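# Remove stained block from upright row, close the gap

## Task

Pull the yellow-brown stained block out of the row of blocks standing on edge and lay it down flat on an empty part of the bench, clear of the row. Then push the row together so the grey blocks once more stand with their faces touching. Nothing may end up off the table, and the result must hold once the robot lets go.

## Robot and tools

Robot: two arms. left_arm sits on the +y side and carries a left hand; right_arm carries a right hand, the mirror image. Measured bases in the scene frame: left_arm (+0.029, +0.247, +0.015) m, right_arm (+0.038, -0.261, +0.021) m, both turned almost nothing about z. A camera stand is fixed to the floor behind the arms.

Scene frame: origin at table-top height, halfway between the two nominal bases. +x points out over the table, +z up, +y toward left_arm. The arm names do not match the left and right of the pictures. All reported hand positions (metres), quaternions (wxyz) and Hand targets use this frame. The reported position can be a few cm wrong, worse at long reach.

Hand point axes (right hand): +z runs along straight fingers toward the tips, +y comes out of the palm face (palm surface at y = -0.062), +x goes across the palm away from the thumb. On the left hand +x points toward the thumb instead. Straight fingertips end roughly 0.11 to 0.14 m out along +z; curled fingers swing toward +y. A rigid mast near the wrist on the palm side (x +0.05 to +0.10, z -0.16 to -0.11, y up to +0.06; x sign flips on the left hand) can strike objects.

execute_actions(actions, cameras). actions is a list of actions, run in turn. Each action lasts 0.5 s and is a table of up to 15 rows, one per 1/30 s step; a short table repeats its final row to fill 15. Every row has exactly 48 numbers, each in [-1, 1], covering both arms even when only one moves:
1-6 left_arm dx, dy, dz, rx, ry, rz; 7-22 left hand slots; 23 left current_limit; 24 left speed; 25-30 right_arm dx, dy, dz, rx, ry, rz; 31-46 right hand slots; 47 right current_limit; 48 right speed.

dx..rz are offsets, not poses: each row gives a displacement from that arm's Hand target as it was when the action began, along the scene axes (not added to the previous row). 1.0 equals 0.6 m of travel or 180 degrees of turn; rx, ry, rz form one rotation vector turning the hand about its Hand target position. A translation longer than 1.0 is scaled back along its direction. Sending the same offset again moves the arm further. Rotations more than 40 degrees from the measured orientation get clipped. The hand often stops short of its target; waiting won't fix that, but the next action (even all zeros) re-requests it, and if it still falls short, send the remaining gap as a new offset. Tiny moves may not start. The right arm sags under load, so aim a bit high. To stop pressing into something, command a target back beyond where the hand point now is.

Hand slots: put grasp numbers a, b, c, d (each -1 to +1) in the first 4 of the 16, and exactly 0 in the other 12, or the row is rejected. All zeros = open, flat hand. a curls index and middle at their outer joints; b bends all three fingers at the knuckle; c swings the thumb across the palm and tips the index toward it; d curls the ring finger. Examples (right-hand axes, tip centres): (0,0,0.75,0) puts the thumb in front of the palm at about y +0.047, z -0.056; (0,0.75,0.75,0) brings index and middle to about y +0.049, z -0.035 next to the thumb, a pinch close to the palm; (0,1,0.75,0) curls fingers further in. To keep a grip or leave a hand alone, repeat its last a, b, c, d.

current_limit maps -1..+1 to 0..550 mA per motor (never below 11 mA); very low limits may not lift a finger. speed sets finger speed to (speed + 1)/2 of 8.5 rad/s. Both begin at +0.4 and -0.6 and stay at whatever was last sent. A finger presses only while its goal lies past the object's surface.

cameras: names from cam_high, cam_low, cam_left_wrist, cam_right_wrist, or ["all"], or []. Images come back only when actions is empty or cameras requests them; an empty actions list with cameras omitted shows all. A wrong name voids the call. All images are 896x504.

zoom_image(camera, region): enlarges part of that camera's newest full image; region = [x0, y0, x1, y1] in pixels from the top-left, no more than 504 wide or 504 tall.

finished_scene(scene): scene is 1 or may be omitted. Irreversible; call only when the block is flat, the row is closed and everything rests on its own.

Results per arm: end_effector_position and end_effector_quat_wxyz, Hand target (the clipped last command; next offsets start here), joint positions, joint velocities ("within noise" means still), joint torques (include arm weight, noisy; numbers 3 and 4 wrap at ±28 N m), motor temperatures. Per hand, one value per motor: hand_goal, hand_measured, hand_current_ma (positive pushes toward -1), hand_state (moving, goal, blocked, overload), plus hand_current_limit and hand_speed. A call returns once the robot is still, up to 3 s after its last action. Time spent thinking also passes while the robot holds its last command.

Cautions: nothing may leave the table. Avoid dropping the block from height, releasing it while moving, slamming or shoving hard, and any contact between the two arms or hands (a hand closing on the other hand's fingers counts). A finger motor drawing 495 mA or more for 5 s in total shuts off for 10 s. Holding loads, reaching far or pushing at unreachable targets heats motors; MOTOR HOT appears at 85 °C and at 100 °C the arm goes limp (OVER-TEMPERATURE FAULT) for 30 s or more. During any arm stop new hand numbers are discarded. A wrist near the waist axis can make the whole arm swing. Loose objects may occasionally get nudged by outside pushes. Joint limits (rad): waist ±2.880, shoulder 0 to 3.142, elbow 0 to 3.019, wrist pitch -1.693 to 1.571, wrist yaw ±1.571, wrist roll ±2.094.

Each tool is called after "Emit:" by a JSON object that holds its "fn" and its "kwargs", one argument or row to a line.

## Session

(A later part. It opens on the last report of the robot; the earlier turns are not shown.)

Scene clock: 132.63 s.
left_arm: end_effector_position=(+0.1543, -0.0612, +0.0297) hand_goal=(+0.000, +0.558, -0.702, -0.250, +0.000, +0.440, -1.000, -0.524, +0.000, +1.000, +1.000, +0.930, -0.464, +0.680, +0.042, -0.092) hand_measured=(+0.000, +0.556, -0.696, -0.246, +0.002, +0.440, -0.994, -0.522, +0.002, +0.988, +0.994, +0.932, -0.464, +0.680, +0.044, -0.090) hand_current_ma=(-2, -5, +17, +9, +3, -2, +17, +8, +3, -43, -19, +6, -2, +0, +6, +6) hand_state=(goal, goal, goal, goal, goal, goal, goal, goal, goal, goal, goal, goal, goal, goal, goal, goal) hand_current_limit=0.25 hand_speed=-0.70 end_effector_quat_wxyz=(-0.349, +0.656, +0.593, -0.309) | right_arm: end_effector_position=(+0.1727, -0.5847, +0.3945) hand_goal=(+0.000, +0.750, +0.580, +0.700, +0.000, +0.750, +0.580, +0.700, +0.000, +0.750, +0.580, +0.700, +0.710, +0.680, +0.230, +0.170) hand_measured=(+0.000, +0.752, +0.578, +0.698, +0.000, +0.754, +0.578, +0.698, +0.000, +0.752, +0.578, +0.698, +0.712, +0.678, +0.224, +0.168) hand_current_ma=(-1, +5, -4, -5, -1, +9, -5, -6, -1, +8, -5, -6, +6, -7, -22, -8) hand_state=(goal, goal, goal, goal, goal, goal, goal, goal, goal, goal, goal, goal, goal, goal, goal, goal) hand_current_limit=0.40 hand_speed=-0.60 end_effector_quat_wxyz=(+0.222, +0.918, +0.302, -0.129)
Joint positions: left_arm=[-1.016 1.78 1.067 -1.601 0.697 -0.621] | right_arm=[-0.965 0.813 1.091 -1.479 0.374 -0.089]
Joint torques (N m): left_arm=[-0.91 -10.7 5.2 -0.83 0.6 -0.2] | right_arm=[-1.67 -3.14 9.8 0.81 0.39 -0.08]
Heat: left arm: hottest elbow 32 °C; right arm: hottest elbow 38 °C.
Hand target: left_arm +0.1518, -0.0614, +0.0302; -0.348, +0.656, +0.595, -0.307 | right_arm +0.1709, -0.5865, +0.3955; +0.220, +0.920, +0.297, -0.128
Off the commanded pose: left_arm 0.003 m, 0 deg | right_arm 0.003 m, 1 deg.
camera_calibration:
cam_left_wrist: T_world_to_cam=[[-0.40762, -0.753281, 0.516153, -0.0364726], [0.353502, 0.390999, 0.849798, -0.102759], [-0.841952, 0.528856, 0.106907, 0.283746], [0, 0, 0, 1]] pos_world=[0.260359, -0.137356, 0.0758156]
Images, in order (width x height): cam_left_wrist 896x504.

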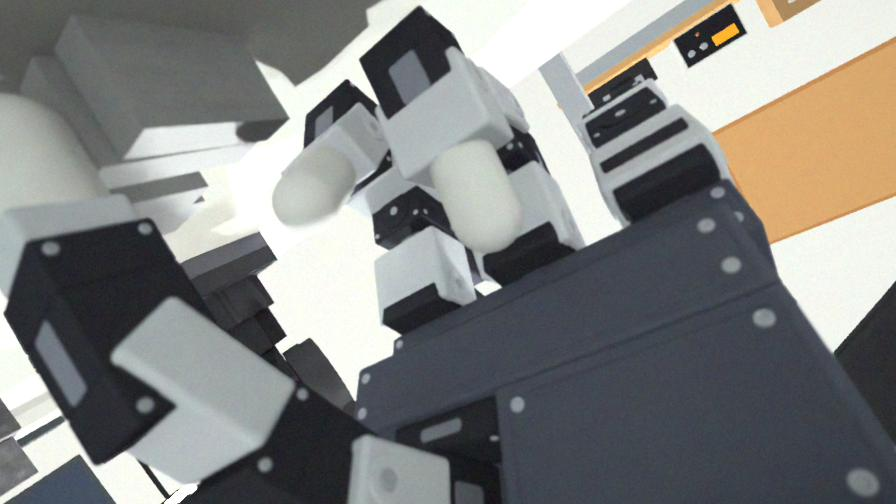

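Emit:
{"fn": "execute_actions", "kwargs": {
  "actions": [
    [[-0.0045,0.0015,0,0,0,0,1,0,0.75,-0.3,0,0,0,0,0,0,0,0,0,0,0,0,0.25,-0.7,0,0,0,0,0,0,0,0,0,0,0,0,0,0,0,0,0,0,0,0,0,0,0.4,-0.6]]
  ],
  "cameras": ["cam_left_wrist"]
}}

Emit:
{"fn": "zoom_image", "kwargs": {
  "camera": "cam_left_wrist",
  "region": [0, 0, 320, 240]
}}

Scene clock: 134.33 s.
left_arm: end_effector_position=(+0.1516, -0.0601, +0.0300) hand_goal=(+0.000, +0.558, -0.702, -0.250, +0.000, +0.440, -1.000, -0.524, +0.000, +1.000, +1.000, +0.930, -0.464, +0.680, +0.042, -0.092) hand_measured=(+0.000, +0.556, -0.696, -0.246, +0.002, +0.440, -0.994, -0.522, +0.002, +0.988, +0.994, +0.932, -0.464, +0.680, +0.044, -0.090) hand_current_ma=(-2, -5, +17, +9, +3, -2, +17, +8, +3, -43, -19, +6, -2, +0, +6, +6) hand_state=(goal, goal, goal, goal, goal, goal, goal, goal, goal, goal, goal, goal, goal, goal, goal, goal) hand_current_limit=0.25 hand_speed=-0.70 end_effector_quat_wxyz=(-0.350, +0.656, +0.594, -0.309) | right_arm: end_effector_position=(+0.1727, -0.5847, +0.3945) hand_goal=(+0.000, +0.750, +0.580, +0.700, +0.000, +0.750, +0.580, +0.700, +0.000, +0.750, +0.580, +0.700, +0.710, +0.680, +0.230, +0.170) hand_measured=(+0.000, +0.752, +0.578, +0.698, +0.000, +0.754, +0.578, +0.698, +0.000, +0.752, +0.578, +0.698, +0.712, +0.678, +0.224, +0.168) hand_current_ma=(-1, +5, -4, -5, -1, +9, -5, -6, -1, +8, -5, -6, +6, -7, -22, -8) hand_state=(goal, goal, goal, goal, goal, goal, goal, goal, goal, goal, goal, goal, goal, goal, goal, goal) hand_current_limit=0.40 hand_speed=-0.60 end_effector_quat_wxyz=(+0.222, +0.918, +0.302, -0.129)
Joint positions: left_arm=[-1.02 1.774 1.06 -1.597 0.701 -0.626] | right_arm=[-0.965 0.813 1.091 -1.479 0.374 -0.089]
Joint torques (N m): left_arm=[-0.97 -10.7 5.19 -0.76 0.6 -0.18] | right_arm=[-1.73 -3.14 9.8 0.81 0.4 -0.08]
Heat: left arm: hottest elbow 32 °C; right arm: hottest elbow 38 °C.
Hand target: left_arm +0.1492, -0.0606, +0.0303; -0.348, +0.656, +0.595, -0.307 | right_arm +0.1709, -0.5865, +0.3955; +0.220, +0.920, +0.297, -0.128
Off the commanded pose: left_arm 0.003 m, 0 deg | right_arm 0.003 m, 1 deg.
camera_calibration:
cam_left_wrist: T_world_to_cam=[[-0.406877, -0.754176, 0.515432, -0.0370615], [0.353612, 0.390223, 0.850108, -0.102597], [-0.842265, 0.528153, 0.107913, 0.280861], [0, 0, 0, 1]] pos_world=[0.257759, -0.136252, 0.076013]
Images, in order (width x height): cam_left_wrist 896x504.

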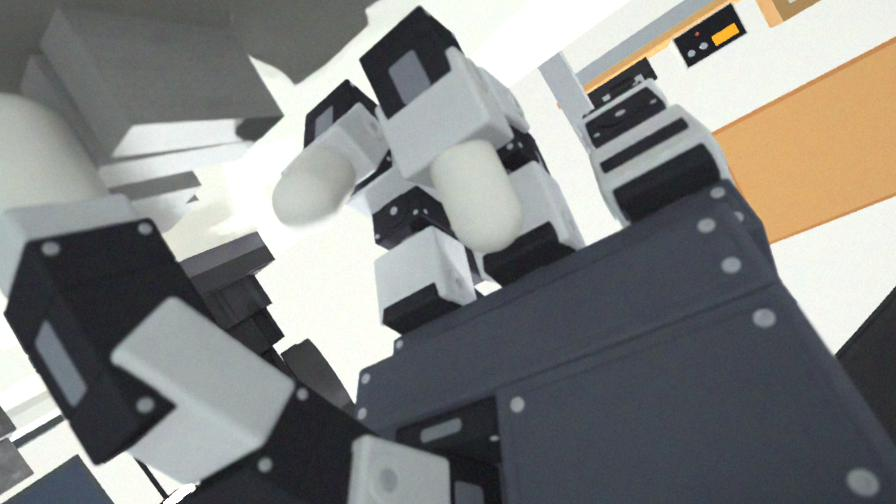

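Scaled by 1.575 from the camera's 896x504 image, which has a finer 1280x720 frame.

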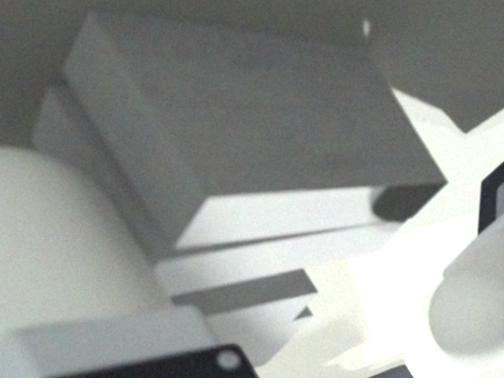

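Emit:
{"fn": "execute_actions", "kwargs": {
  "actions": [
    [[0.035,0,0.003,0,0,0,1,0,0.75,-0.3,0,0,0,0,0,0,0,0,0,0,0,0,0.25,-0.7,0,0,0,0,0,0,0,0,0,0,0,0,0,0,0,0,0,0,0,0,0,0,0.4,-0.6]],
    [[0,0.038,0,0,0,0,1,0,0.75,-0.3,0,0,0,0,0,0,0,0,0,0,0,0,0.25,-0.7,0,0,0,0,0,0,0,0,0,0,0,0,0,0,0,0,0,0,0,0,0,0,0.4,-0.6]]
  ],
  "cameras": ["cam_left_wrist"]
}}

Emit:
{"fn": "zoom_image", "kwargs": {
  "camera": "cam_left_wrist",
  "region": [0, 0, 320, 240]
}}

Scene clock: 136.43 s.
left_arm: end_effector_position=(+0.1714, -0.0414, +0.0294) hand_goal=(+0.000, +0.558, -0.702, -0.250, +0.000, +0.440, -1.000, -0.524, +0.000, +1.000, +1.000, +0.930, -0.464, +0.680, +0.042, -0.092) hand_measured=(+0.000, +0.556, -0.696, -0.246, +0.002, +0.440, -0.994, -0.522, +0.002, +0.988, +0.994, +0.932, -0.464, +0.680, +0.042, -0.090) hand_current_ma=(-2, -5, +17, +9, +3, -2, +17, +8, +3, -43, -19, +6, -2, +0, +3, +6) hand_state=(goal, goal, goal, goal, goal, goal, goal, goal, goal, goal, goal, goal, goal, goal, goal, goal) hand_current_limit=0.25 hand_speed=-0.70 end_effector_quat_wxyz=(-0.345, +0.656, +0.598, -0.306) | right_arm: end_effector_position=(+0.1727, -0.5847, +0.3945) hand_goal=(+0.000, +0.750, +0.580, +0.700, +0.000, +0.750, +0.580, +0.700, +0.000, +0.750, +0.580, +0.700, +0.710, +0.680, +0.230, +0.170) hand_measured=(+0.000, +0.752, +0.578, +0.698, +0.000, +0.754, +0.578, +0.698, +0.000, +0.752, +0.578, +0.698, +0.712, +0.678, +0.224, +0.168) hand_current_ma=(-1, +5, -4, -5, -1, +9, -5, -6, -1, +8, -5, -6, +6, -7, -22, -8) hand_state=(goal, goal, goal, goal, goal, goal, goal, goal, goal, goal, goal, goal, goal, goal, goal, goal) hand_current_limit=0.40 hand_speed=-0.60 end_effector_quat_wxyz=(+0.222, +0.918, +0.302, -0.129)
Joint positions: left_arm=[-0.957 1.764 1.044 -1.611 0.653 -0.582] | right_arm=[-0.965 0.813 1.091 -1.479 0.374 -0.089]
Joint torques (N m): left_arm=[0.21 -10.4 5.18 -1.68 0.36 0.03] | right_arm=[-1.73 -3.14 9.78 0.81 0.4 -0.08]
Heat: left arm: hottest elbow 32 °C; right arm: hottest elbow 38 °C.
Hand target: left_arm +0.1701, -0.0379, +0.0321; -0.348, +0.656, +0.595, -0.307 | right_arm +0.1709, -0.5865, +0.3955; +0.220, +0.920, +0.297, -0.128
Off the commanded pose: left_arm 0.005 m, 1 deg | right_arm 0.003 m, 1 deg.
camera_calibration:
cam_left_wrist: T_world_to_cam=[[-0.409255, -0.75642, 0.510235, -0.014148], [0.339429, 0.392859, 0.854664, -0.113905], [-0.846935, 0.522964, 0.0959712, 0.288696], [0, 0, 0, 1]] pos_world=[0.277379, -0.116931, 0.0768627]
Images, in order (width x height): cam_left_wrist 896x504.

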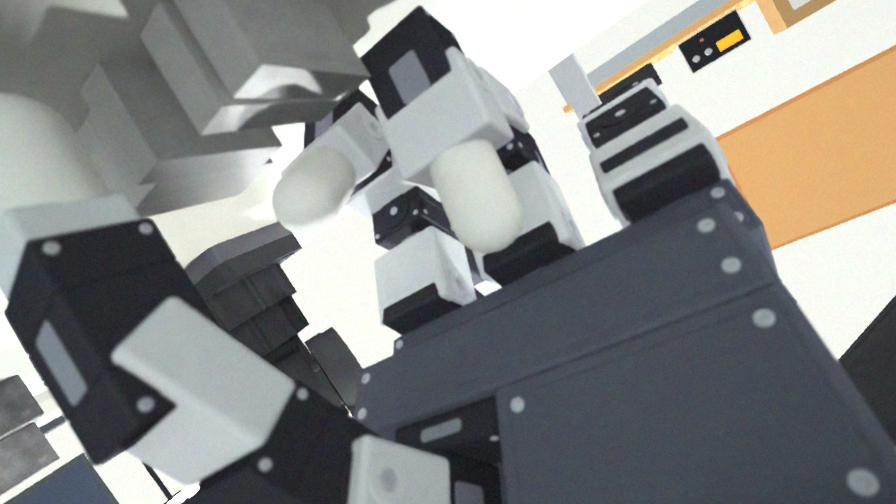

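Scaled by 1.575 from the camera's 896x504 image, which has a finer 1280x720 frame.

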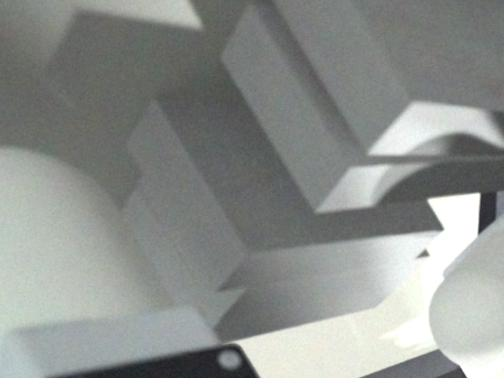

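Emit:
{"fn": "execute_actions", "kwargs": {
  "actions": [
    [[-0.015,0.002,0,0,0,0,1,0,0.75,-0.3,0,0,0,0,0,0,0,0,0,0,0,0,0.25,-0.7,0,0,0,0,0,0,0,0,0,0,0,0,0,0,0,0,0,0,0,0,0,0,0.4,-0.6]],
    [[-0.008,0.002,0,0,0,0,1,0,0.75,-0.3,0,0,0,0,0,0,0,0,0,0,0,0,0.25,-0.7,0,0,0,0,0,0,0,0,0,0,0,0,0,0,0,0,0,0,0,0,0,0,0.4,-0.6]]
  ],
  "cameras": ["cam_left_wrist"]
}}

Emit:
{"fn": "zoom_image", "kwargs": {
  "camera": "cam_left_wrist",
  "region": [0, 0, 320, 240]
}}

Scene clock: 139.47 s.
left_arm: end_effector_position=(+0.1583, -0.0350, +0.0317) hand_goal=(+0.000, +0.558, -0.702, -0.250, +0.000, +0.440, -1.000, -0.524, +0.000, +1.000, +1.000, +0.930, -0.464, +0.680, +0.042, -0.092) hand_measured=(+0.000, +0.556, -0.696, -0.246, +0.002, +0.440, -0.994, -0.522, +0.002, +0.988, +0.994, +0.932, -0.464, +0.680, +0.044, -0.090) hand_current_ma=(-2, -5, +17, +9, +3, -2, +17, +8, +3, -43, -19, +6, -2, +0, +3, +6) hand_state=(goal, goal, goal, goal, goal, goal, goal, goal, goal, goal, goal, goal, goal, goal, goal, goal) hand_current_limit=0.25 hand_speed=-0.70 end_effector_quat_wxyz=(-0.350, +0.655, +0.594, -0.309) | right_arm: end_effector_position=(+0.1727, -0.5847, +0.3945) hand_goal=(+0.000, +0.750, +0.580, +0.700, +0.000, +0.750, +0.580, +0.700, +0.000, +0.750, +0.580, +0.700, +0.710, +0.680, +0.230, +0.170) hand_measured=(+0.000, +0.752, +0.578, +0.698, +0.000, +0.754, +0.578, +0.698, +0.000, +0.752, +0.578, +0.698, +0.712, +0.678, +0.224, +0.168) hand_current_ma=(-1, +5, -4, -5, -1, +9, -5, -6, -1, +8, -5, -6, +6, -7, -22, -8) hand_state=(goal, goal, goal, goal, goal, goal, goal, goal, goal, goal, goal, goal, goal, goal, goal, goal) hand_current_limit=0.40 hand_speed=-0.60 end_effector_quat_wxyz=(+0.222, +0.918, +0.302, -0.129)
Joint positions: left_arm=[-0.971 1.741 1.012 -1.611 0.667 -0.581] | right_arm=[-0.965 0.813 1.091 -1.479 0.374 -0.089]
Joint torques (N m): left_arm=[-0.79 -10.05 5.12 -0.91 0.55 -0.16] | right_arm=[-1.67 -3.14 9.8 0.81 0.4 -0.08]
Heat: left arm: hottest elbow 32 °C; right arm: hottest elbow 38 °C.
Hand target: left_arm +0.1563, -0.0354, +0.0321; -0.348, +0.656, +0.595, -0.307 | right_arm +0.1709, -0.5865, +0.3955; +0.220, +0.920, +0.297, -0.128
Off the commanded pose: left_arm 0.002 m, 0 deg | right_arm 0.003 m, 1 deg.
camera_calibration:
cam_left_wrist: T_world_to_cam=[[-0.406858, -0.754581, 0.514854, -0.0162858], [0.352709, 0.39014, 0.850522, -0.116012], [-0.842652, 0.527635, 0.107416, 0.273147], [0, 0, 0, 1]] pos_world=[0.26446, -0.11115, 0.0777156]
Images, in order (width x height): cam_left_wrist 896x504.

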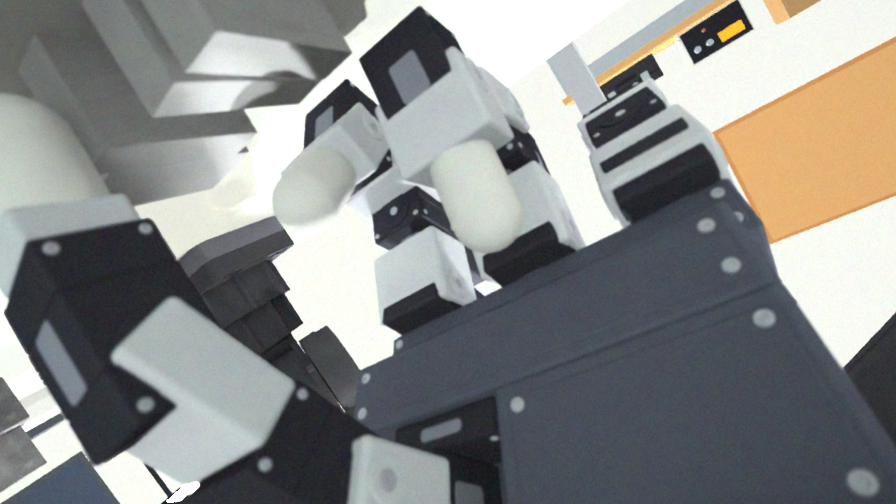

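Scaled by 1.575 from the camera's 896x504 image, which has a finer 1280x720 frame.

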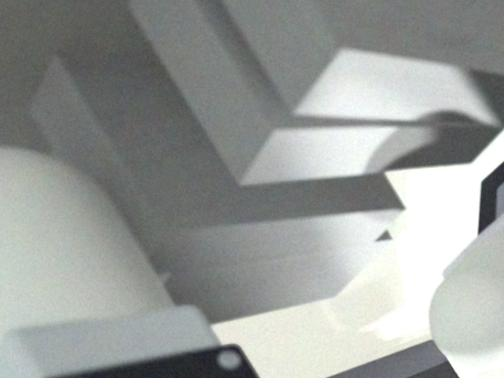

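Emit:
{"fn": "execute_actions", "kwargs": {
  "actions": [
    [[0.004,-0.0215,0,0,0,0,1,0,0.75,-0.3,0,0,0,0,0,0,0,0,0,0,0,0,0.25,-0.7,0,0,0,0,0,0,0,0,0,0,0,0,0,0,0,0,0,0,0,0,0,0,0.4,-0.6]]
  ],
  "cameras": ["cam_left_wrist"]
}}

Emit:
{"fn": "zoom_image", "kwargs": {
  "camera": "cam_left_wrist",
  "region": [0, 0, 320, 240]
}}

Scene clock: 140.53 s.
left_arm: end_effector_position=(+0.1540, -0.0384, +0.0327) hand_goal=(+0.000, +0.558, -0.702, -0.250, +0.000, +0.440, -1.000, -0.524, +0.000, +1.000, +1.000, +0.930, -0.464, +0.680, +0.042, -0.092) hand_measured=(+0.000, +0.556, -0.696, -0.246, +0.002, +0.440, -0.994, -0.522, +0.002, +0.988, +0.994, +0.932, -0.464, +0.680, +0.044, -0.090) hand_current_ma=(-2, -5, +17, +9, +3, -2, +17, +8, +3, -43, -19, +6, -2, +0, +4, +6) hand_state=(goal, goal, goal, goal, goal, goal, goal, goal, goal, goal, goal, goal, goal, goal, goal, goal) hand_current_limit=0.25 hand_speed=-0.70 end_effector_quat_wxyz=(-0.351, +0.655, +0.593, -0.309) | right_arm: end_effector_position=(+0.1727, -0.5847, +0.3945) hand_goal=(+0.000, +0.750, +0.580, +0.700, +0.000, +0.750, +0.580, +0.700, +0.000, +0.750, +0.580, +0.700, +0.710, +0.680, +0.230, +0.170) hand_measured=(+0.000, +0.752, +0.578, +0.698, +0.000, +0.754, +0.578, +0.698, +0.000, +0.752, +0.578, +0.698, +0.712, +0.678, +0.224, +0.168) hand_current_ma=(-1, +5, -4, -5, -1, +9, -5, -6, -1, +8, -5, -6, +6, -7, -22, -8) hand_state=(goal, goal, goal, goal, goal, goal, goal, goal, goal, goal, goal, goal, goal, goal, goal, goal) hand_current_limit=0.40 hand_speed=-0.60 end_effector_quat_wxyz=(+0.222, +0.918, +0.302, -0.129)
Joint positions: left_arm=[-0.985 1.741 1.015 -1.611 0.676 -0.592] | right_arm=[-0.965 0.813 1.091 -1.479 0.374 -0.089]
Joint torques (N m): left_arm=[-0.73 -8.47 7.87 -1.03 0.53 -0.17] | right_arm=[-1.67 -3.14 9.8 0.83 0.39 -0.08]
Heat: left arm: hottest elbow 32 °C; right arm: hottest elbow 38 °C.
Hand target: left_arm +0.1587, -0.0482, +0.0321; -0.348, +0.656, +0.595, -0.307 | right_arm +0.1709, -0.5865, +0.3955; +0.220, +0.920, +0.297, -0.128
Off the commanded pose: left_arm 0.011 m, 1 deg | right_arm 0.003 m, 1 deg.
camera_calibration:
cam_left_wrist: T_world_to_cam=[[-0.405886, -0.75534, 0.514508, -0.0213285], [0.355733, 0.387997, 0.850242, -0.114635], [-0.841849, 0.528129, 0.111217, 0.270991], [0, 0, 0, 1]] pos_world=[0.260256, -0.114751, 0.0783025]
Images, in order (width x height): cam_left_wrist 896x504.

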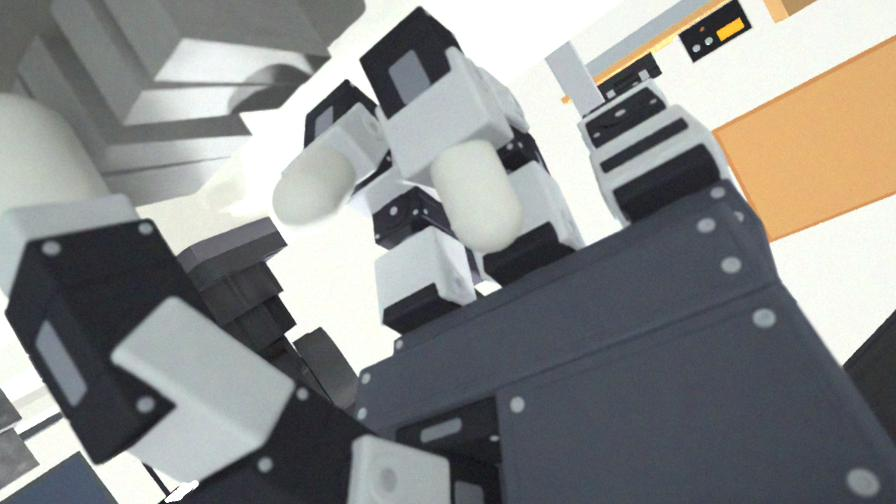

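Scaled by 1.575 from the camera's 896x504 image, which has a finer 1280x720 frame.

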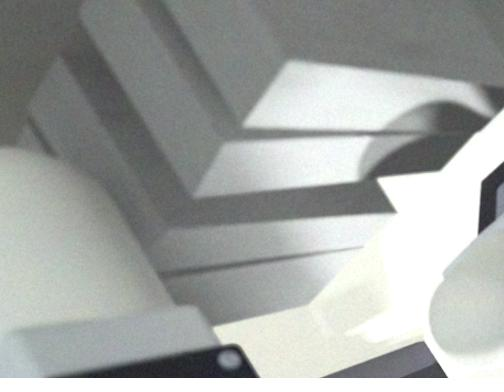

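Emit:
{"fn": "execute_actions", "kwargs": {
  "actions": [
    [[0.03,0.005,0.0,0,0,0,1,0,0.75,-0.3,0,0,0,0,0,0,0,0,0,0,0,0,0.25,-0.7,0,0,0,0,0,0,0,0,0,0,0,0,0,0,0,0,0,0,0,0,0,0,0.4,-0.6]],
    [[0.01,0,0.05,0,0,0,1,0,0.75,-0.3,0,0,0,0,0,0,0,0,0,0,0,0,0.25,-0.7,0,0,0,0,0,0,0,0,0,0,0,0,0,0,0,0,0,0,0,0,0,0,0.4,-0.6]]
  ],
  "cameras": ["cam_left_wrist","cam_high"]
}}

Emit:
{"fn": "zoom_image", "kwargs": {
  "camera": "cam_left_wrist",
  "region": [0, 0, 320, 240]
}}

Emit:
{"fn": "zoom_image", "kwargs": {
  "camera": "cam_high",
  "region": [320, 190, 400, 260]
}}

Scene clock: 142.43 s.
left_arm: end_effector_position=(+0.1752, -0.0389, +0.0555) hand_goal=(+0.000, +0.558, -0.702, -0.250, +0.000, +0.440, -1.000, -0.524, +0.000, +1.000, +1.000, +0.930, -0.464, +0.680, +0.042, -0.092) hand_measured=(+0.000, +0.556, -0.696, -0.246, +0.002, +0.440, -0.994, -0.522, +0.002, +0.988, +0.994, +0.932, -0.464, +0.680, +0.042, -0.090) hand_current_ma=(-2, -5, +17, +9, +3, -2, +17, +8, +3, -43, -19, +6, -2, +0, +3, +6) hand_state=(goal, goal, goal, goal, goal, goal, goal, goal, goal, goal, goal, goal, goal, goal, goal, goal) hand_current_limit=0.25 hand_speed=-0.70 end_effector_quat_wxyz=(-0.348, +0.653, +0.600, -0.303) | right_arm: end_effector_position=(+0.1727, -0.5847, +0.3945) hand_goal=(+0.000, +0.750, +0.580, +0.700, +0.000, +0.750, +0.580, +0.700, +0.000, +0.750, +0.580, +0.700, +0.710, +0.680, +0.230, +0.170) hand_measured=(+0.000, +0.752, +0.578, +0.698, +0.000, +0.754, +0.578, +0.698, +0.000, +0.752, +0.578, +0.698, +0.712, +0.678, +0.224, +0.168) hand_current_ma=(-1, +5, -4, -5, -1, +9, -5, -6, -1, +8, -5, -6, +6, -7, -22, -8) hand_state=(goal, goal, goal, goal, goal, goal, goal, goal, goal, goal, goal, goal, goal, goal, goal, goal) hand_current_limit=0.40 hand_speed=-0.60 end_effector_quat_wxyz=(+0.222, +0.918, +0.302, -0.129)
Joint positions: left_arm=[-0.948 1.725 1.072 -1.689 0.644 -0.58] | right_arm=[-0.965 0.813 1.091 -1.479 0.374 -0.089]
Joint torques (N m): left_arm=[0.44 -9.76 8.17 -1.74 0.35 0.02] | right_arm=[-1.73 -3.14 9.78 0.83 0.4 -0.08]
Heat: left arm: hottest elbow 32 °C; right arm: hottest elbow 38 °C.
Hand target: left_arm +0.1826, -0.0452, +0.0621; -0.348, +0.656, +0.595, -0.307 | right_arm +0.1709, -0.5865, +0.3955; +0.220, +0.920, +0.297, -0.128
Off the commanded pose: left_arm 0.012 m, 1 deg | right_arm 0.003 m, 1 deg.
joint sent to its limit (left arm) — joint 4 (wrist pitch), lower limit. The joint targets still meet the commanded pose.
camera_calibration:
cam_left_wrist: T_world_to_cam=[[-0.407559, -0.76288, 0.501907, -0.0240938], [0.339592, 0.383591, 0.858799, -0.139158], [-0.847687, 0.520455, 0.102732, 0.287656], [0, 0, 0, 1]] pos_world=[0.281279, -0.114713, 0.10205]
Images, in order (width x height): cam_high 896x504, cam_left_wrist 896x504.

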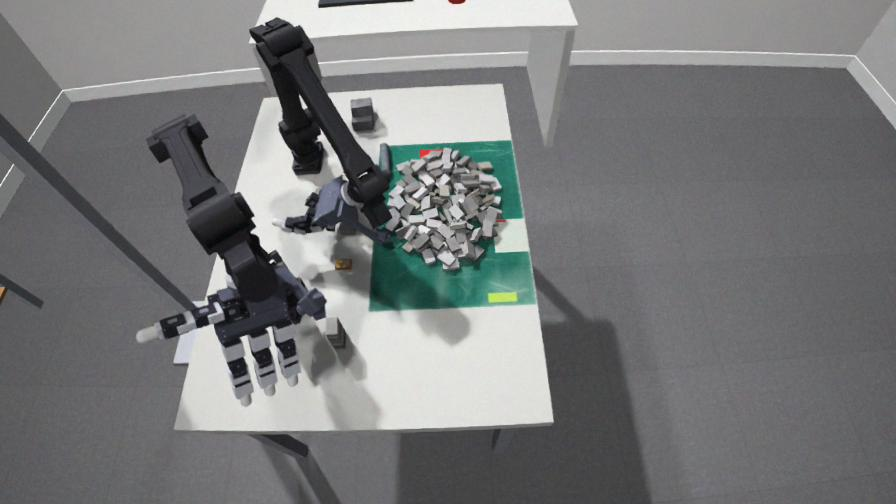

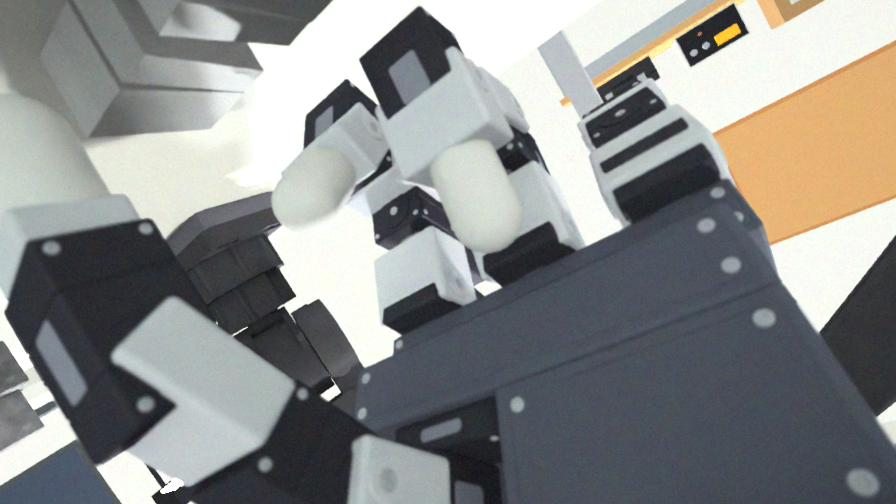

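Scaled by 1.575 from the camera's 896x504 image, which has a finer 1280x720 frame.

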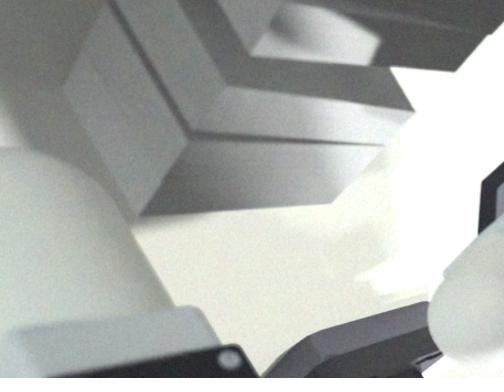

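Scaled by 6.300 from the camera's 896x504 image, which has a finer 1280x720 frame.

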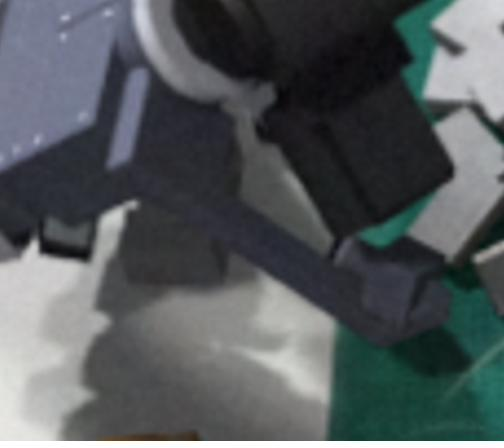

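Emit:
{"fn": "execute_actions", "kwargs": {
  "actions": [
    [[-0.041,-0.05,0.01,0,0,0,0.74,-0.2,0.75,-0.3,0,0,0,0,0,0,0,0,0,0,0,0,0.25,-0.7,0,0,0,0,0,0,0,0,0,0,0,0,0,0,0,0,0,0,0,0,0,0,0.4,-0.6]],
    [[0,0,0,0,0,0,0.74,-0.2,0.75,-0.3,0,0,0,0,0,0,0,0,0,0,0,0,0.25,-0.7,0,0,0,0,0,0,0,0,0,0,0,0,0,0,0,0,0,0,0,0,0,0,0.4,-0.6]]
  ],
  "cameras": ["cam_left_wrist","cam_high"]
}}

Emit:
{"fn": "zoom_image", "kwargs": {
  "camera": "cam_left_wrist",
  "region": [0, 0, 400, 240]
}}

Emit:
{"fn": "zoom_image", "kwargs": {
  "camera": "cam_high",
  "region": [320, 190, 400, 260]
}}

Scene clock: 145.40 s.
left_arm: end_effector_position=(+0.1521, -0.0687, +0.0659) hand_goal=(+0.000, +0.802, -0.528, -0.042, +0.000, +0.856, -0.564, -0.148, +0.000, +1.000, +1.000, +0.916, -0.490, +0.680, +0.042, -0.094) hand_measured=(+0.000, +0.788, -0.530, -0.044, +0.002, +0.840, -0.566, -0.150, +0.002, +0.988, +0.994, +0.918, -0.490, +0.680, +0.042, -0.092) hand_current_ma=(-2, -48, -5, -6, +3, -60, -5, -7, +3, -43, -19, +7, +2, +0, +3, +9) hand_state=(goal, goal, goal, goal, goal, goal, goal, goal, goal, goal, goal, goal, goal, goal, goal, goal) hand_current_limit=0.25 hand_speed=-0.70 end_effector_quat_wxyz=(-0.348, +0.660, +0.590, -0.309) | right_arm: end_effector_position=(+0.1727, -0.5847, +0.3945) hand_goal=(+0.000, +0.750, +0.580, +0.700, +0.000, +0.750, +0.580, +0.700, +0.000, +0.750, +0.580, +0.700, +0.710, +0.680, +0.230, +0.170) hand_measured=(+0.000, +0.752, +0.578, +0.698, +0.000, +0.754, +0.578, +0.698, +0.000, +0.752, +0.578, +0.698, +0.712, +0.678, +0.224, +0.168) hand_current_ma=(-1, +5, -4, -5, -1, +9, -5, -6, -1, +8, -5, -6, +6, -7, -22, -8) hand_state=(goal, goal, goal, goal, goal, goal, goal, goal, goal, goal, goal, goal, goal, goal, goal, goal) hand_current_limit=0.40 hand_speed=-0.60 end_effector_quat_wxyz=(+0.222, +0.918, +0.302, -0.129)
Joint positions: left_arm=[-1.032 1.725 1.112 -1.689 0.703 -0.628] | right_arm=[-0.965 0.813 1.091 -1.479 0.374 -0.089]
Joint torques (N m): left_arm=[0.09 -9 8.72 -1.5 0.54 -0.17] | right_arm=[-1.67 -3.14 9.78 0.83 0.4 -0.08]
Heat: left arm: hottest elbow 32 °C; right arm: hottest elbow 38 °C.
Hand target: left_arm +0.1581, -0.0753, +0.0682; -0.348, +0.656, +0.595, -0.307 | right_arm +0.1709, -0.5865, +0.3955; +0.220, +0.920, +0.297, -0.128
Off the commanded pose: left_arm 0.009 m, 1 deg | right_arm 0.003 m, 1 deg.
camera_calibration:
cam_left_wrist: T_world_to_cam=[[-0.415453, -0.746751, 0.519386, -0.060289], [0.353822, 0.39336, 0.848574, -0.12961], [-0.837979, 0.536313, 0.100794, 0.282398], [0, 0, 0, 1]] pos_world=[0.257456, -0.145491, 0.112833]
Images, in order (width x height): cam_high 896x504, cam_left_wrist 896x504.

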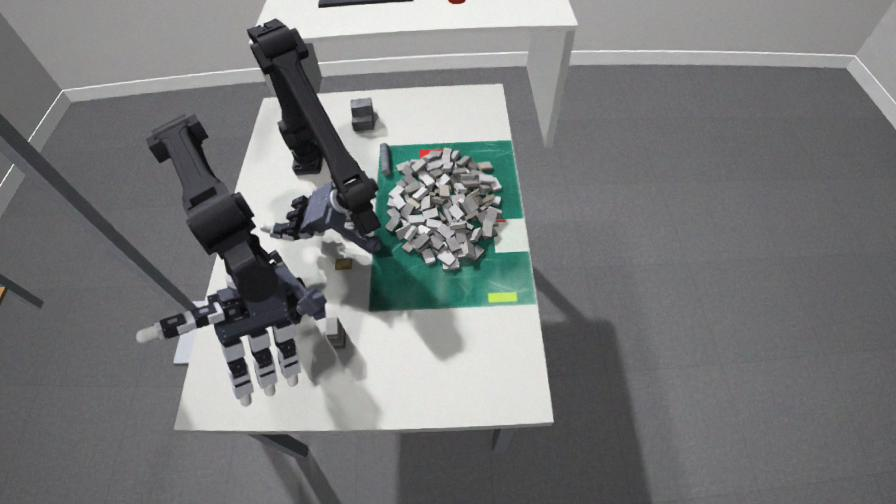

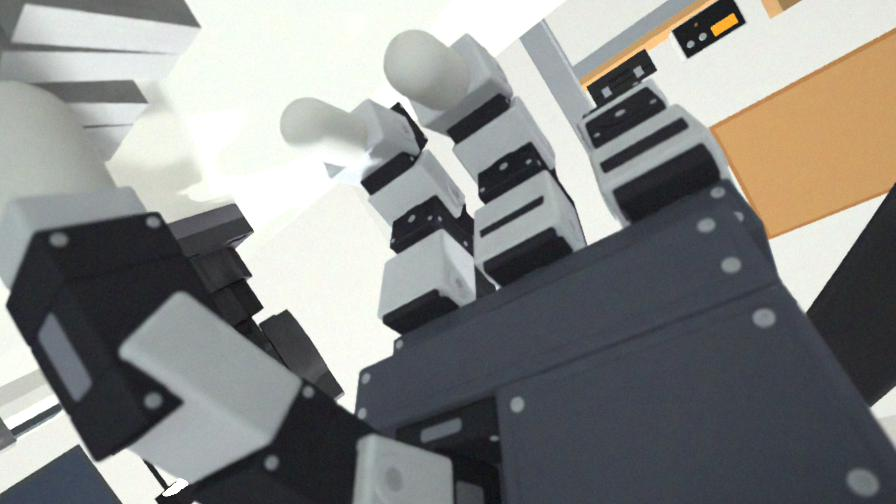

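Scaled by 1.260 from the camera's 896x504 image, which has a finer 1280x720 frame.

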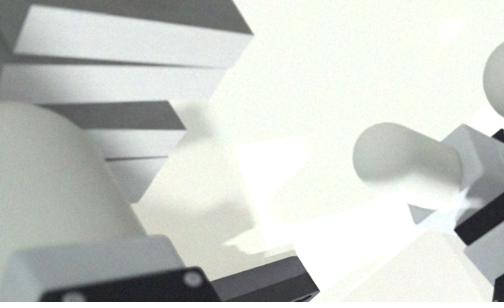

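Scaled by 6.300 from the camera's 896x504 image, which has a finer 1280x720 frame.

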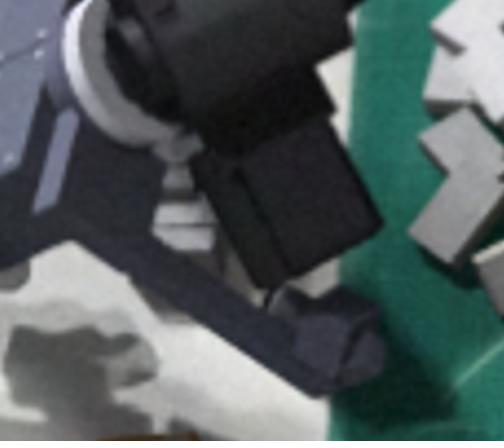

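Emit:
{"fn": "execute_actions", "kwargs": {
  "actions": [
    [[0.0175,-0.005,0,0,0,0,0.74,-0.2,0.75,-0.3,0,0,0,0,0,0,0,0,0,0,0,0,0.25,-0.7,0,0,0,0,0,0,0,0,0,0,0,0,0,0,0,0,0,0,0,0,0,0,0.4,-0.6]],
    [[0,0,-0.03,0,0,0,0.74,-0.2,0.75,-0.3,0,0,0,0,0,0,0,0,0,0,0,0,0.25,-0.7,0,0,0,0,0,0,0,0,0,0,0,0,0,0,0,0,0,0,0,0,0,0,0.4,-0.6]]
  ],
  "cameras": ["cam_left_wrist"]
}}

Emit:
{"fn": "zoom_image", "kwargs": {
  "camera": "cam_left_wrist",
  "region": [0, 0, 320, 200]
}}

Scene clock: 146.97 s.
left_arm: end_effector_position=(+0.1611, -0.0702, +0.0521) hand_goal=(+0.000, +0.802, -0.528, -0.042, +0.000, +0.856, -0.564, -0.148, +0.000, +1.000, +1.000, +0.916, -0.490, +0.680, +0.042, -0.094) hand_measured=(+0.000, +0.788, -0.530, -0.044, +0.002, +0.840, -0.566, -0.150, +0.002, +0.988, +0.994, +0.918, -0.490, +0.680, +0.042, -0.092) hand_current_ma=(-2, -48, -5, -6, +3, -59, -5, -7, +3, -43, -19, +7, +2, +0, +3, +9) hand_state=(goal, goal, goal, goal, goal, goal, goal, goal, goal, goal, goal, goal, goal, goal, goal, goal) hand_current_limit=0.25 hand_speed=-0.70 end_effector_quat_wxyz=(-0.358, +0.651, +0.596, -0.305) | right_arm: end_effector_position=(+0.1727, -0.5847, +0.3945) hand_goal=(+0.000, +0.750, +0.580, +0.700, +0.000, +0.750, +0.580, +0.700, +0.000, +0.750, +0.580, +0.700, +0.710, +0.680, +0.230, +0.170) hand_measured=(+0.000, +0.752, +0.578, +0.698, +0.000, +0.754, +0.578, +0.698, +0.000, +0.752, +0.578, +0.698, +0.712, +0.678, +0.224, +0.168) hand_current_ma=(-1, +5, -4, -5, -1, +9, -5, -6, -1, +8, -5, -6, +6, -7, -22, -8) hand_state=(goal, goal, goal, goal, goal, goal, goal, goal, goal, goal, goal, goal, goal, goal, goal, goal) hand_current_limit=0.40 hand_speed=-0.60 end_effector_quat_wxyz=(+0.222, +0.918, +0.302, -0.129)
Joint positions: left_arm=[-1.017 1.777 1.132 -1.684 0.693 -0.628] | right_arm=[-0.965 0.813 1.091 -1.479 0.374 -0.089]
Joint torques (N m): left_arm=[0.26 -9.76 7.66 -0.79 0.43 -0.03] | right_arm=[-1.67 -3.14 9.78 0.81 0.4 -0.08]
Heat: left arm: hottest elbow 32 °C; right arm: hottest elbow 39 °C.
Hand target: left_arm +0.1686, -0.0783, +0.0501; -0.348, +0.656, +0.595, -0.307 | right_arm +0.1709, -0.5865, +0.3955; +0.220, +0.920, +0.297, -0.128
Off the commanded pose: left_arm 0.011 m, 1 deg | right_arm 0.003 m, 1 deg.
camera_calibration:
cam_left_wrist: T_world_to_cam=[[-0.404503, -0.763969, 0.502721, -0.0525954], [0.357696, 0.373748, 0.855784, -0.122863], [-0.841683, 0.525989, 0.122086, 0.290823], [0, 0, 0, 1]] pos_world=[0.267454, -0.147231, 0.0960798]
Images, in order (width x height): cam_left_wrist 896x504.

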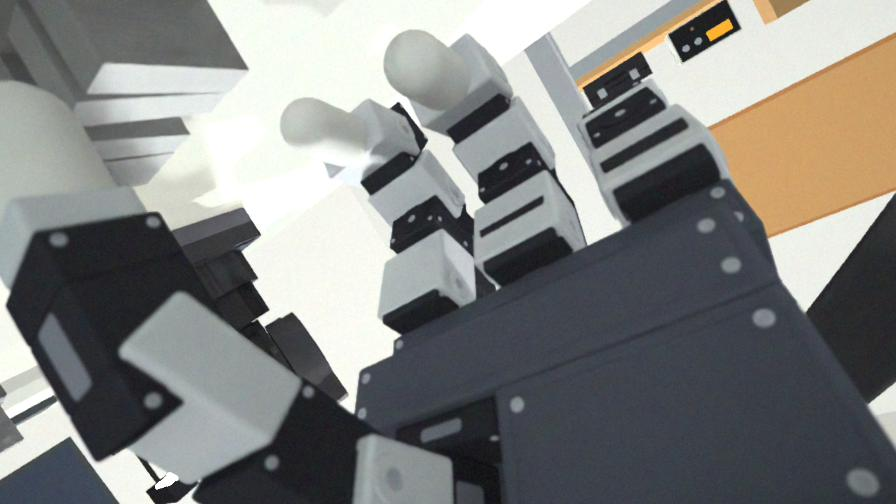

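Scaled by 1.575 from the camera's 896x504 image, which has a finer 1280x720 frame.

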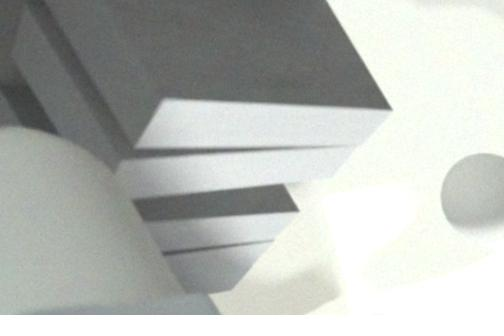

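Emit:
{"fn": "execute_actions", "kwargs": {
  "actions": [
    [[0,-0.003,-0.04,0,0,0,0.74,-0.2,0.75,-0.3,0,0,0,0,0,0,0,0,0,0,0,0,0.25,-0.7,0,0,0,0,0,0,0,0,0,0,0,0,0,0,0,0,0,0,0,0,0,0,0.4,-0.6]]
  ],
  "cameras": ["cam_left_wrist"]
}}

Emit:
{"fn": "zoom_image", "kwargs": {
  "camera": "cam_left_wrist",
  "region": [0, 0, 320, 220]
}}

Scene clock: 148.03 s.
left_arm: end_effector_position=(+0.1657, -0.0774, +0.0307) hand_goal=(+0.000, +0.802, -0.528, -0.042, +0.000, +0.856, -0.564, -0.148, +0.000, +1.000, +1.000, +0.916, -0.490, +0.680, +0.042, -0.094) hand_measured=(+0.000, +0.790, -0.530, -0.044, +0.002, +0.840, -0.566, -0.150, +0.002, +0.988, +0.994, +0.918, -0.490, +0.680, +0.042, -0.092) hand_current_ma=(-2, -46, -5, -6, +3, -57, -5, -7, +3, -43, -19, +7, +2, +0, +3, +9) hand_state=(goal, goal, goal, goal, goal, goal, goal, goal, goal, goal, goal, goal, goal, goal, goal, goal) hand_current_limit=0.25 hand_speed=-0.70 end_effector_quat_wxyz=(-0.351, +0.655, +0.595, -0.306) | right_arm: end_effector_position=(+0.1727, -0.5847, +0.3945) hand_goal=(+0.000, +0.750, +0.580, +0.700, +0.000, +0.750, +0.580, +0.700, +0.000, +0.750, +0.580, +0.700, +0.710, +0.680, +0.230, +0.170) hand_measured=(+0.000, +0.752, +0.578, +0.698, +0.000, +0.754, +0.578, +0.698, +0.000, +0.752, +0.578, +0.698, +0.712, +0.678, +0.224, +0.168) hand_current_ma=(-1, +5, -4, -5, -1, +9, -5, -6, -1, +8, -5, -6, +6, -7, -22, -8) hand_state=(goal, goal, goal, goal, goal, goal, goal, goal, goal, goal, goal, goal, goal, goal, goal, goal) hand_current_limit=0.40 hand_speed=-0.60 end_effector_quat_wxyz=(+0.222, +0.918, +0.302, -0.129)
Joint positions: left_arm=[-1.017 1.82 1.132 -1.625 0.693 -0.628] | right_arm=[-0.965 0.813 1.091 -1.479 0.374 -0.089]
Joint torques (N m): left_arm=[0.09 -10.17 6.01 -0.76 0.52 -0.05] | right_arm=[-1.67 -3.08 9.78 0.83 0.4 -0.08]
Heat: left arm: hottest elbow 32 °C; right arm: hottest elbow 39 °C.
Hand target: left_arm +0.1686, -0.0800, +0.0261; -0.348, +0.656, +0.595, -0.307 | right_arm +0.1709, -0.5865, +0.3955; +0.220, +0.920, +0.297, -0.128
Off the commanded pose: left_arm 0.006 m, 0 deg | right_arm 0.003 m, 1 deg.
camera_calibration:
cam_left_wrist: T_world_to_cam=[[-0.408824, -0.757144, 0.509505, -0.0445111], [0.350269, 0.385355, 0.853706, -0.101368], [-0.842718, 0.52748, 0.107662, 0.301826], [0, 0, 0, 1]] pos_world=[0.271663, -0.153846, 0.076722]
Images, in order (width x height): cam_left_wrist 896x504.

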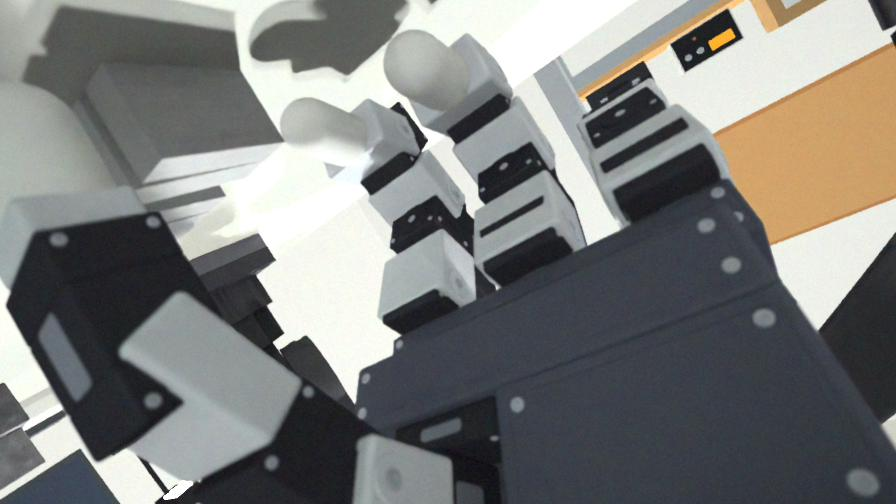

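Scaled by 1.575 from the camera's 896x504 image, which has a finer 1280x720 frame.

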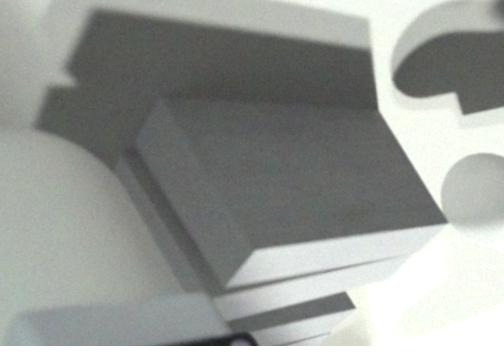

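Emit:
{"fn": "execute_actions", "kwargs": {
  "actions": [
    [[-0.008,0.013,0,0,0,0,0.74,-0.2,0.75,-0.3,0,0,0,0,0,0,0,0,0,0,0,0,0.25,-0.7,0,0,0,0,0,0,0,0,0,0,0,0,0,0,0,0,0,0,0,0,0,0,0.4,-0.6]]
  ],
  "cameras": ["cam_left_wrist"]
}}

Emit:
{"fn": "zoom_image", "kwargs": {
  "camera": "cam_left_wrist",
  "region": [0, 0, 320, 220]
}}

Scene clock: 149.20 s.
left_arm: end_effector_position=(+0.1619, -0.0714, +0.0262) hand_goal=(+0.000, +0.802, -0.528, -0.042, +0.000, +0.856, -0.564, -0.148, +0.000, +1.000, +1.000, +0.916, -0.490, +0.680, +0.042, -0.094) hand_measured=(+0.000, +0.790, -0.530, -0.044, +0.002, +0.840, -0.566, -0.150, +0.002, +0.988, +0.994, +0.918, -0.490, +0.680, +0.042, -0.092) hand_current_ma=(-2, -46, -5, -6, +3, -57, -5, -7, +3, -43, -19, +7, +2, +0, +3, +9) hand_state=(goal, goal, goal, goal, goal, goal, goal, goal, goal, goal, goal, goal, goal, goal, goal, goal) hand_current_limit=0.25 hand_speed=-0.70 end_effector_quat_wxyz=(-0.355, +0.653, +0.595, -0.305) | right_arm: end_effector_position=(+0.1727, -0.5847, +0.3945) hand_goal=(+0.000, +0.750, +0.580, +0.700, +0.000, +0.750, +0.580, +0.700, +0.000, +0.750, +0.580, +0.700, +0.710, +0.680, +0.230, +0.170) hand_measured=(+0.000, +0.752, +0.578, +0.698, +0.000, +0.754, +0.578, +0.698, +0.000, +0.752, +0.578, +0.698, +0.712, +0.678, +0.224, +0.168) hand_current_ma=(-1, +5, -4, -5, -1, +9, -5, -6, -1, +8, -5, -6, +6, -7, -22, -8) hand_state=(goal, goal, goal, goal, goal, goal, goal, goal, goal, goal, goal, goal, goal, goal, goal, goal) hand_current_limit=0.40 hand_speed=-0.60 end_effector_quat_wxyz=(+0.222, +0.918, +0.302, -0.129)
Joint positions: left_arm=[-1.017 1.82 1.112 -1.615 0.693 -0.628] | right_arm=[-0.965 0.813 1.091 -1.479 0.374 -0.089]
Joint torques (N m): left_arm=[0.21 -11.16 5.29 -0.77 0.5 -0.04] | right_arm=[-1.67 -3.14 9.78 0.83 0.4 -0.08]
Heat: left arm: hottest elbow 32 °C; right arm: hottest elbow 39 °C.
Hand target: left_arm +0.1638, -0.0722, +0.0261; -0.348, +0.656, +0.595, -0.307 | right_arm +0.1709, -0.5865, +0.3955; +0.220, +0.920, +0.297, -0.128
Off the commanded pose: left_arm 0.002 m, 1 deg | right_arm 0.003 m, 1 deg.
camera_calibration:
cam_left_wrist: T_world_to_cam=[[-0.40617, -0.761383, 0.505294, -0.0398214], [0.354849, 0.378148, 0.855036, -0.0998041], [-0.842086, 0.526593, 0.116584, 0.295595], [0, 0, 0, 1]] pos_world=[0.268157, -0.148237, 0.0709959]
Images, in order (width x height): cam_left_wrist 896x504.

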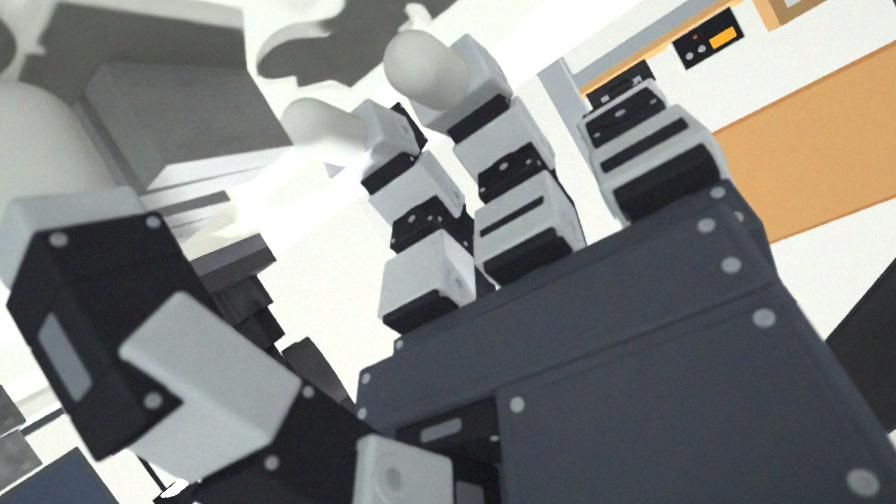

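Scaled by 1.575 from the camera's 896x504 image, which has a finer 1280x720 frame.

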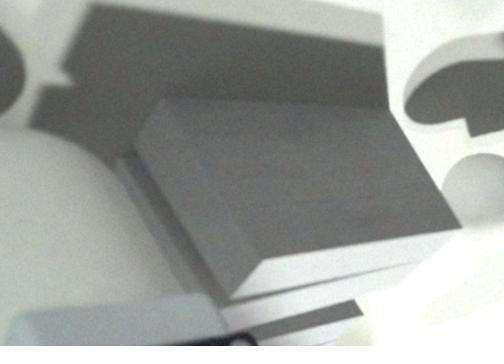

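Emit:
{"fn": "execute_actions", "kwargs": {
  "actions": [],
  "cameras": ["cam_left_wrist","cam_high"]
}}

Scene clock: 151.10 s.
left_arm: end_effector_position=(+0.1619, -0.0714, +0.0262) hand_goal=(+0.000, +0.802, -0.528, -0.042, +0.000, +0.856, -0.564, -0.148, +0.000, +1.000, +1.000, +0.916, -0.490, +0.680, +0.042, -0.094) hand_measured=(+0.000, +0.790, -0.530, -0.044, +0.002, +0.840, -0.566, -0.150, +0.002, +0.988, +0.994, +0.918, -0.490, +0.680, +0.042, -0.092) hand_current_ma=(-2, -46, -5, -6, +3, -57, -5, -7, +3, -43, -19, +7, +2, +0, +3, +9) hand_state=(goal, goal, goal, goal, goal, goal, goal, goal, goal, goal, goal, goal, goal, goal, goal, goal) hand_current_limit=0.25 hand_speed=-0.70 end_effector_quat_wxyz=(-0.355, +0.653, +0.595, -0.305) | right_arm: end_effector_position=(+0.1727, -0.5847, +0.3945) hand_goal=(+0.000, +0.750, +0.580, +0.700, +0.000, +0.750, +0.580, +0.700, +0.000, +0.750, +0.580, +0.700, +0.710, +0.680, +0.230, +0.170) hand_measured=(+0.000, +0.752, +0.578, +0.698, +0.000, +0.754, +0.578, +0.698, +0.000, +0.752, +0.578, +0.698, +0.712, +0.678, +0.224, +0.168) hand_current_ma=(-1, +5, -4, -5, -1, +9, -5, -6, -1, +8, -5, -6, +6, -7, -22, -8) hand_state=(goal, goal, goal, goal, goal, goal, goal, goal, goal, goal, goal, goal, goal, goal, goal, goal) hand_current_limit=0.40 hand_speed=-0.60 end_effector_quat_wxyz=(+0.222, +0.918, +0.302, -0.129)
Joint positions: left_arm=[-1.017 1.82 1.112 -1.615 0.693 -0.628] | right_arm=[-0.965 0.813 1.091 -1.479 0.374 -0.089]
Joint velocities: within noise
Joint torques (N m): left_arm=[0.09 -11.22 5.3 -0.77 0.49 -0.04] | right_arm=[-1.73 -3.14 9.78 0.83 0.4 -0.08]
Motor temperatures (°C): left_arm=[29 31 32 27 28 29] | right_arm=[27 29 39 29 31 29]
Heat: left arm: hottest elbow 32 °C; right arm: hottest elbow 39 °C.
Hand target: left_arm +0.1638, -0.0722, +0.0261; -0.348, +0.656, +0.595, -0.307 | right_arm +0.1709, -0.5865, +0.3955; +0.220, +0.920, +0.297, -0.128
Off the commanded pose: left_arm 0.002 m, 1 deg | right_arm 0.003 m, 1 deg.
camera_calibration:
cam_left_wrist: T_world_to_cam=[[-0.40617, -0.761383, 0.505294, -0.0398214], [0.354849, 0.378148, 0.855036, -0.0998041], [-0.842086, 0.526593, 0.116584, 0.295595], [0, 0, 0, 1]] pos_world=[0.268157, -0.148237, 0.0709959]
Images, in order (width x height): cam_high 896x504, cam_left_wrist 896x504.

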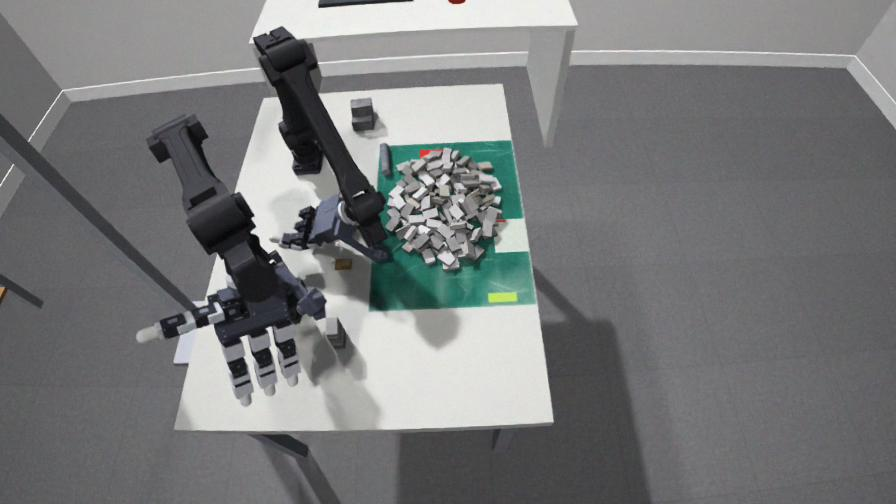

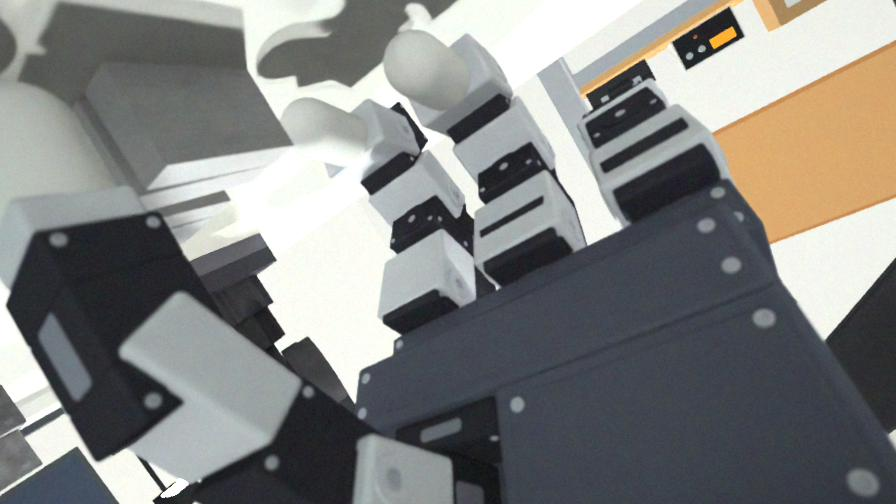

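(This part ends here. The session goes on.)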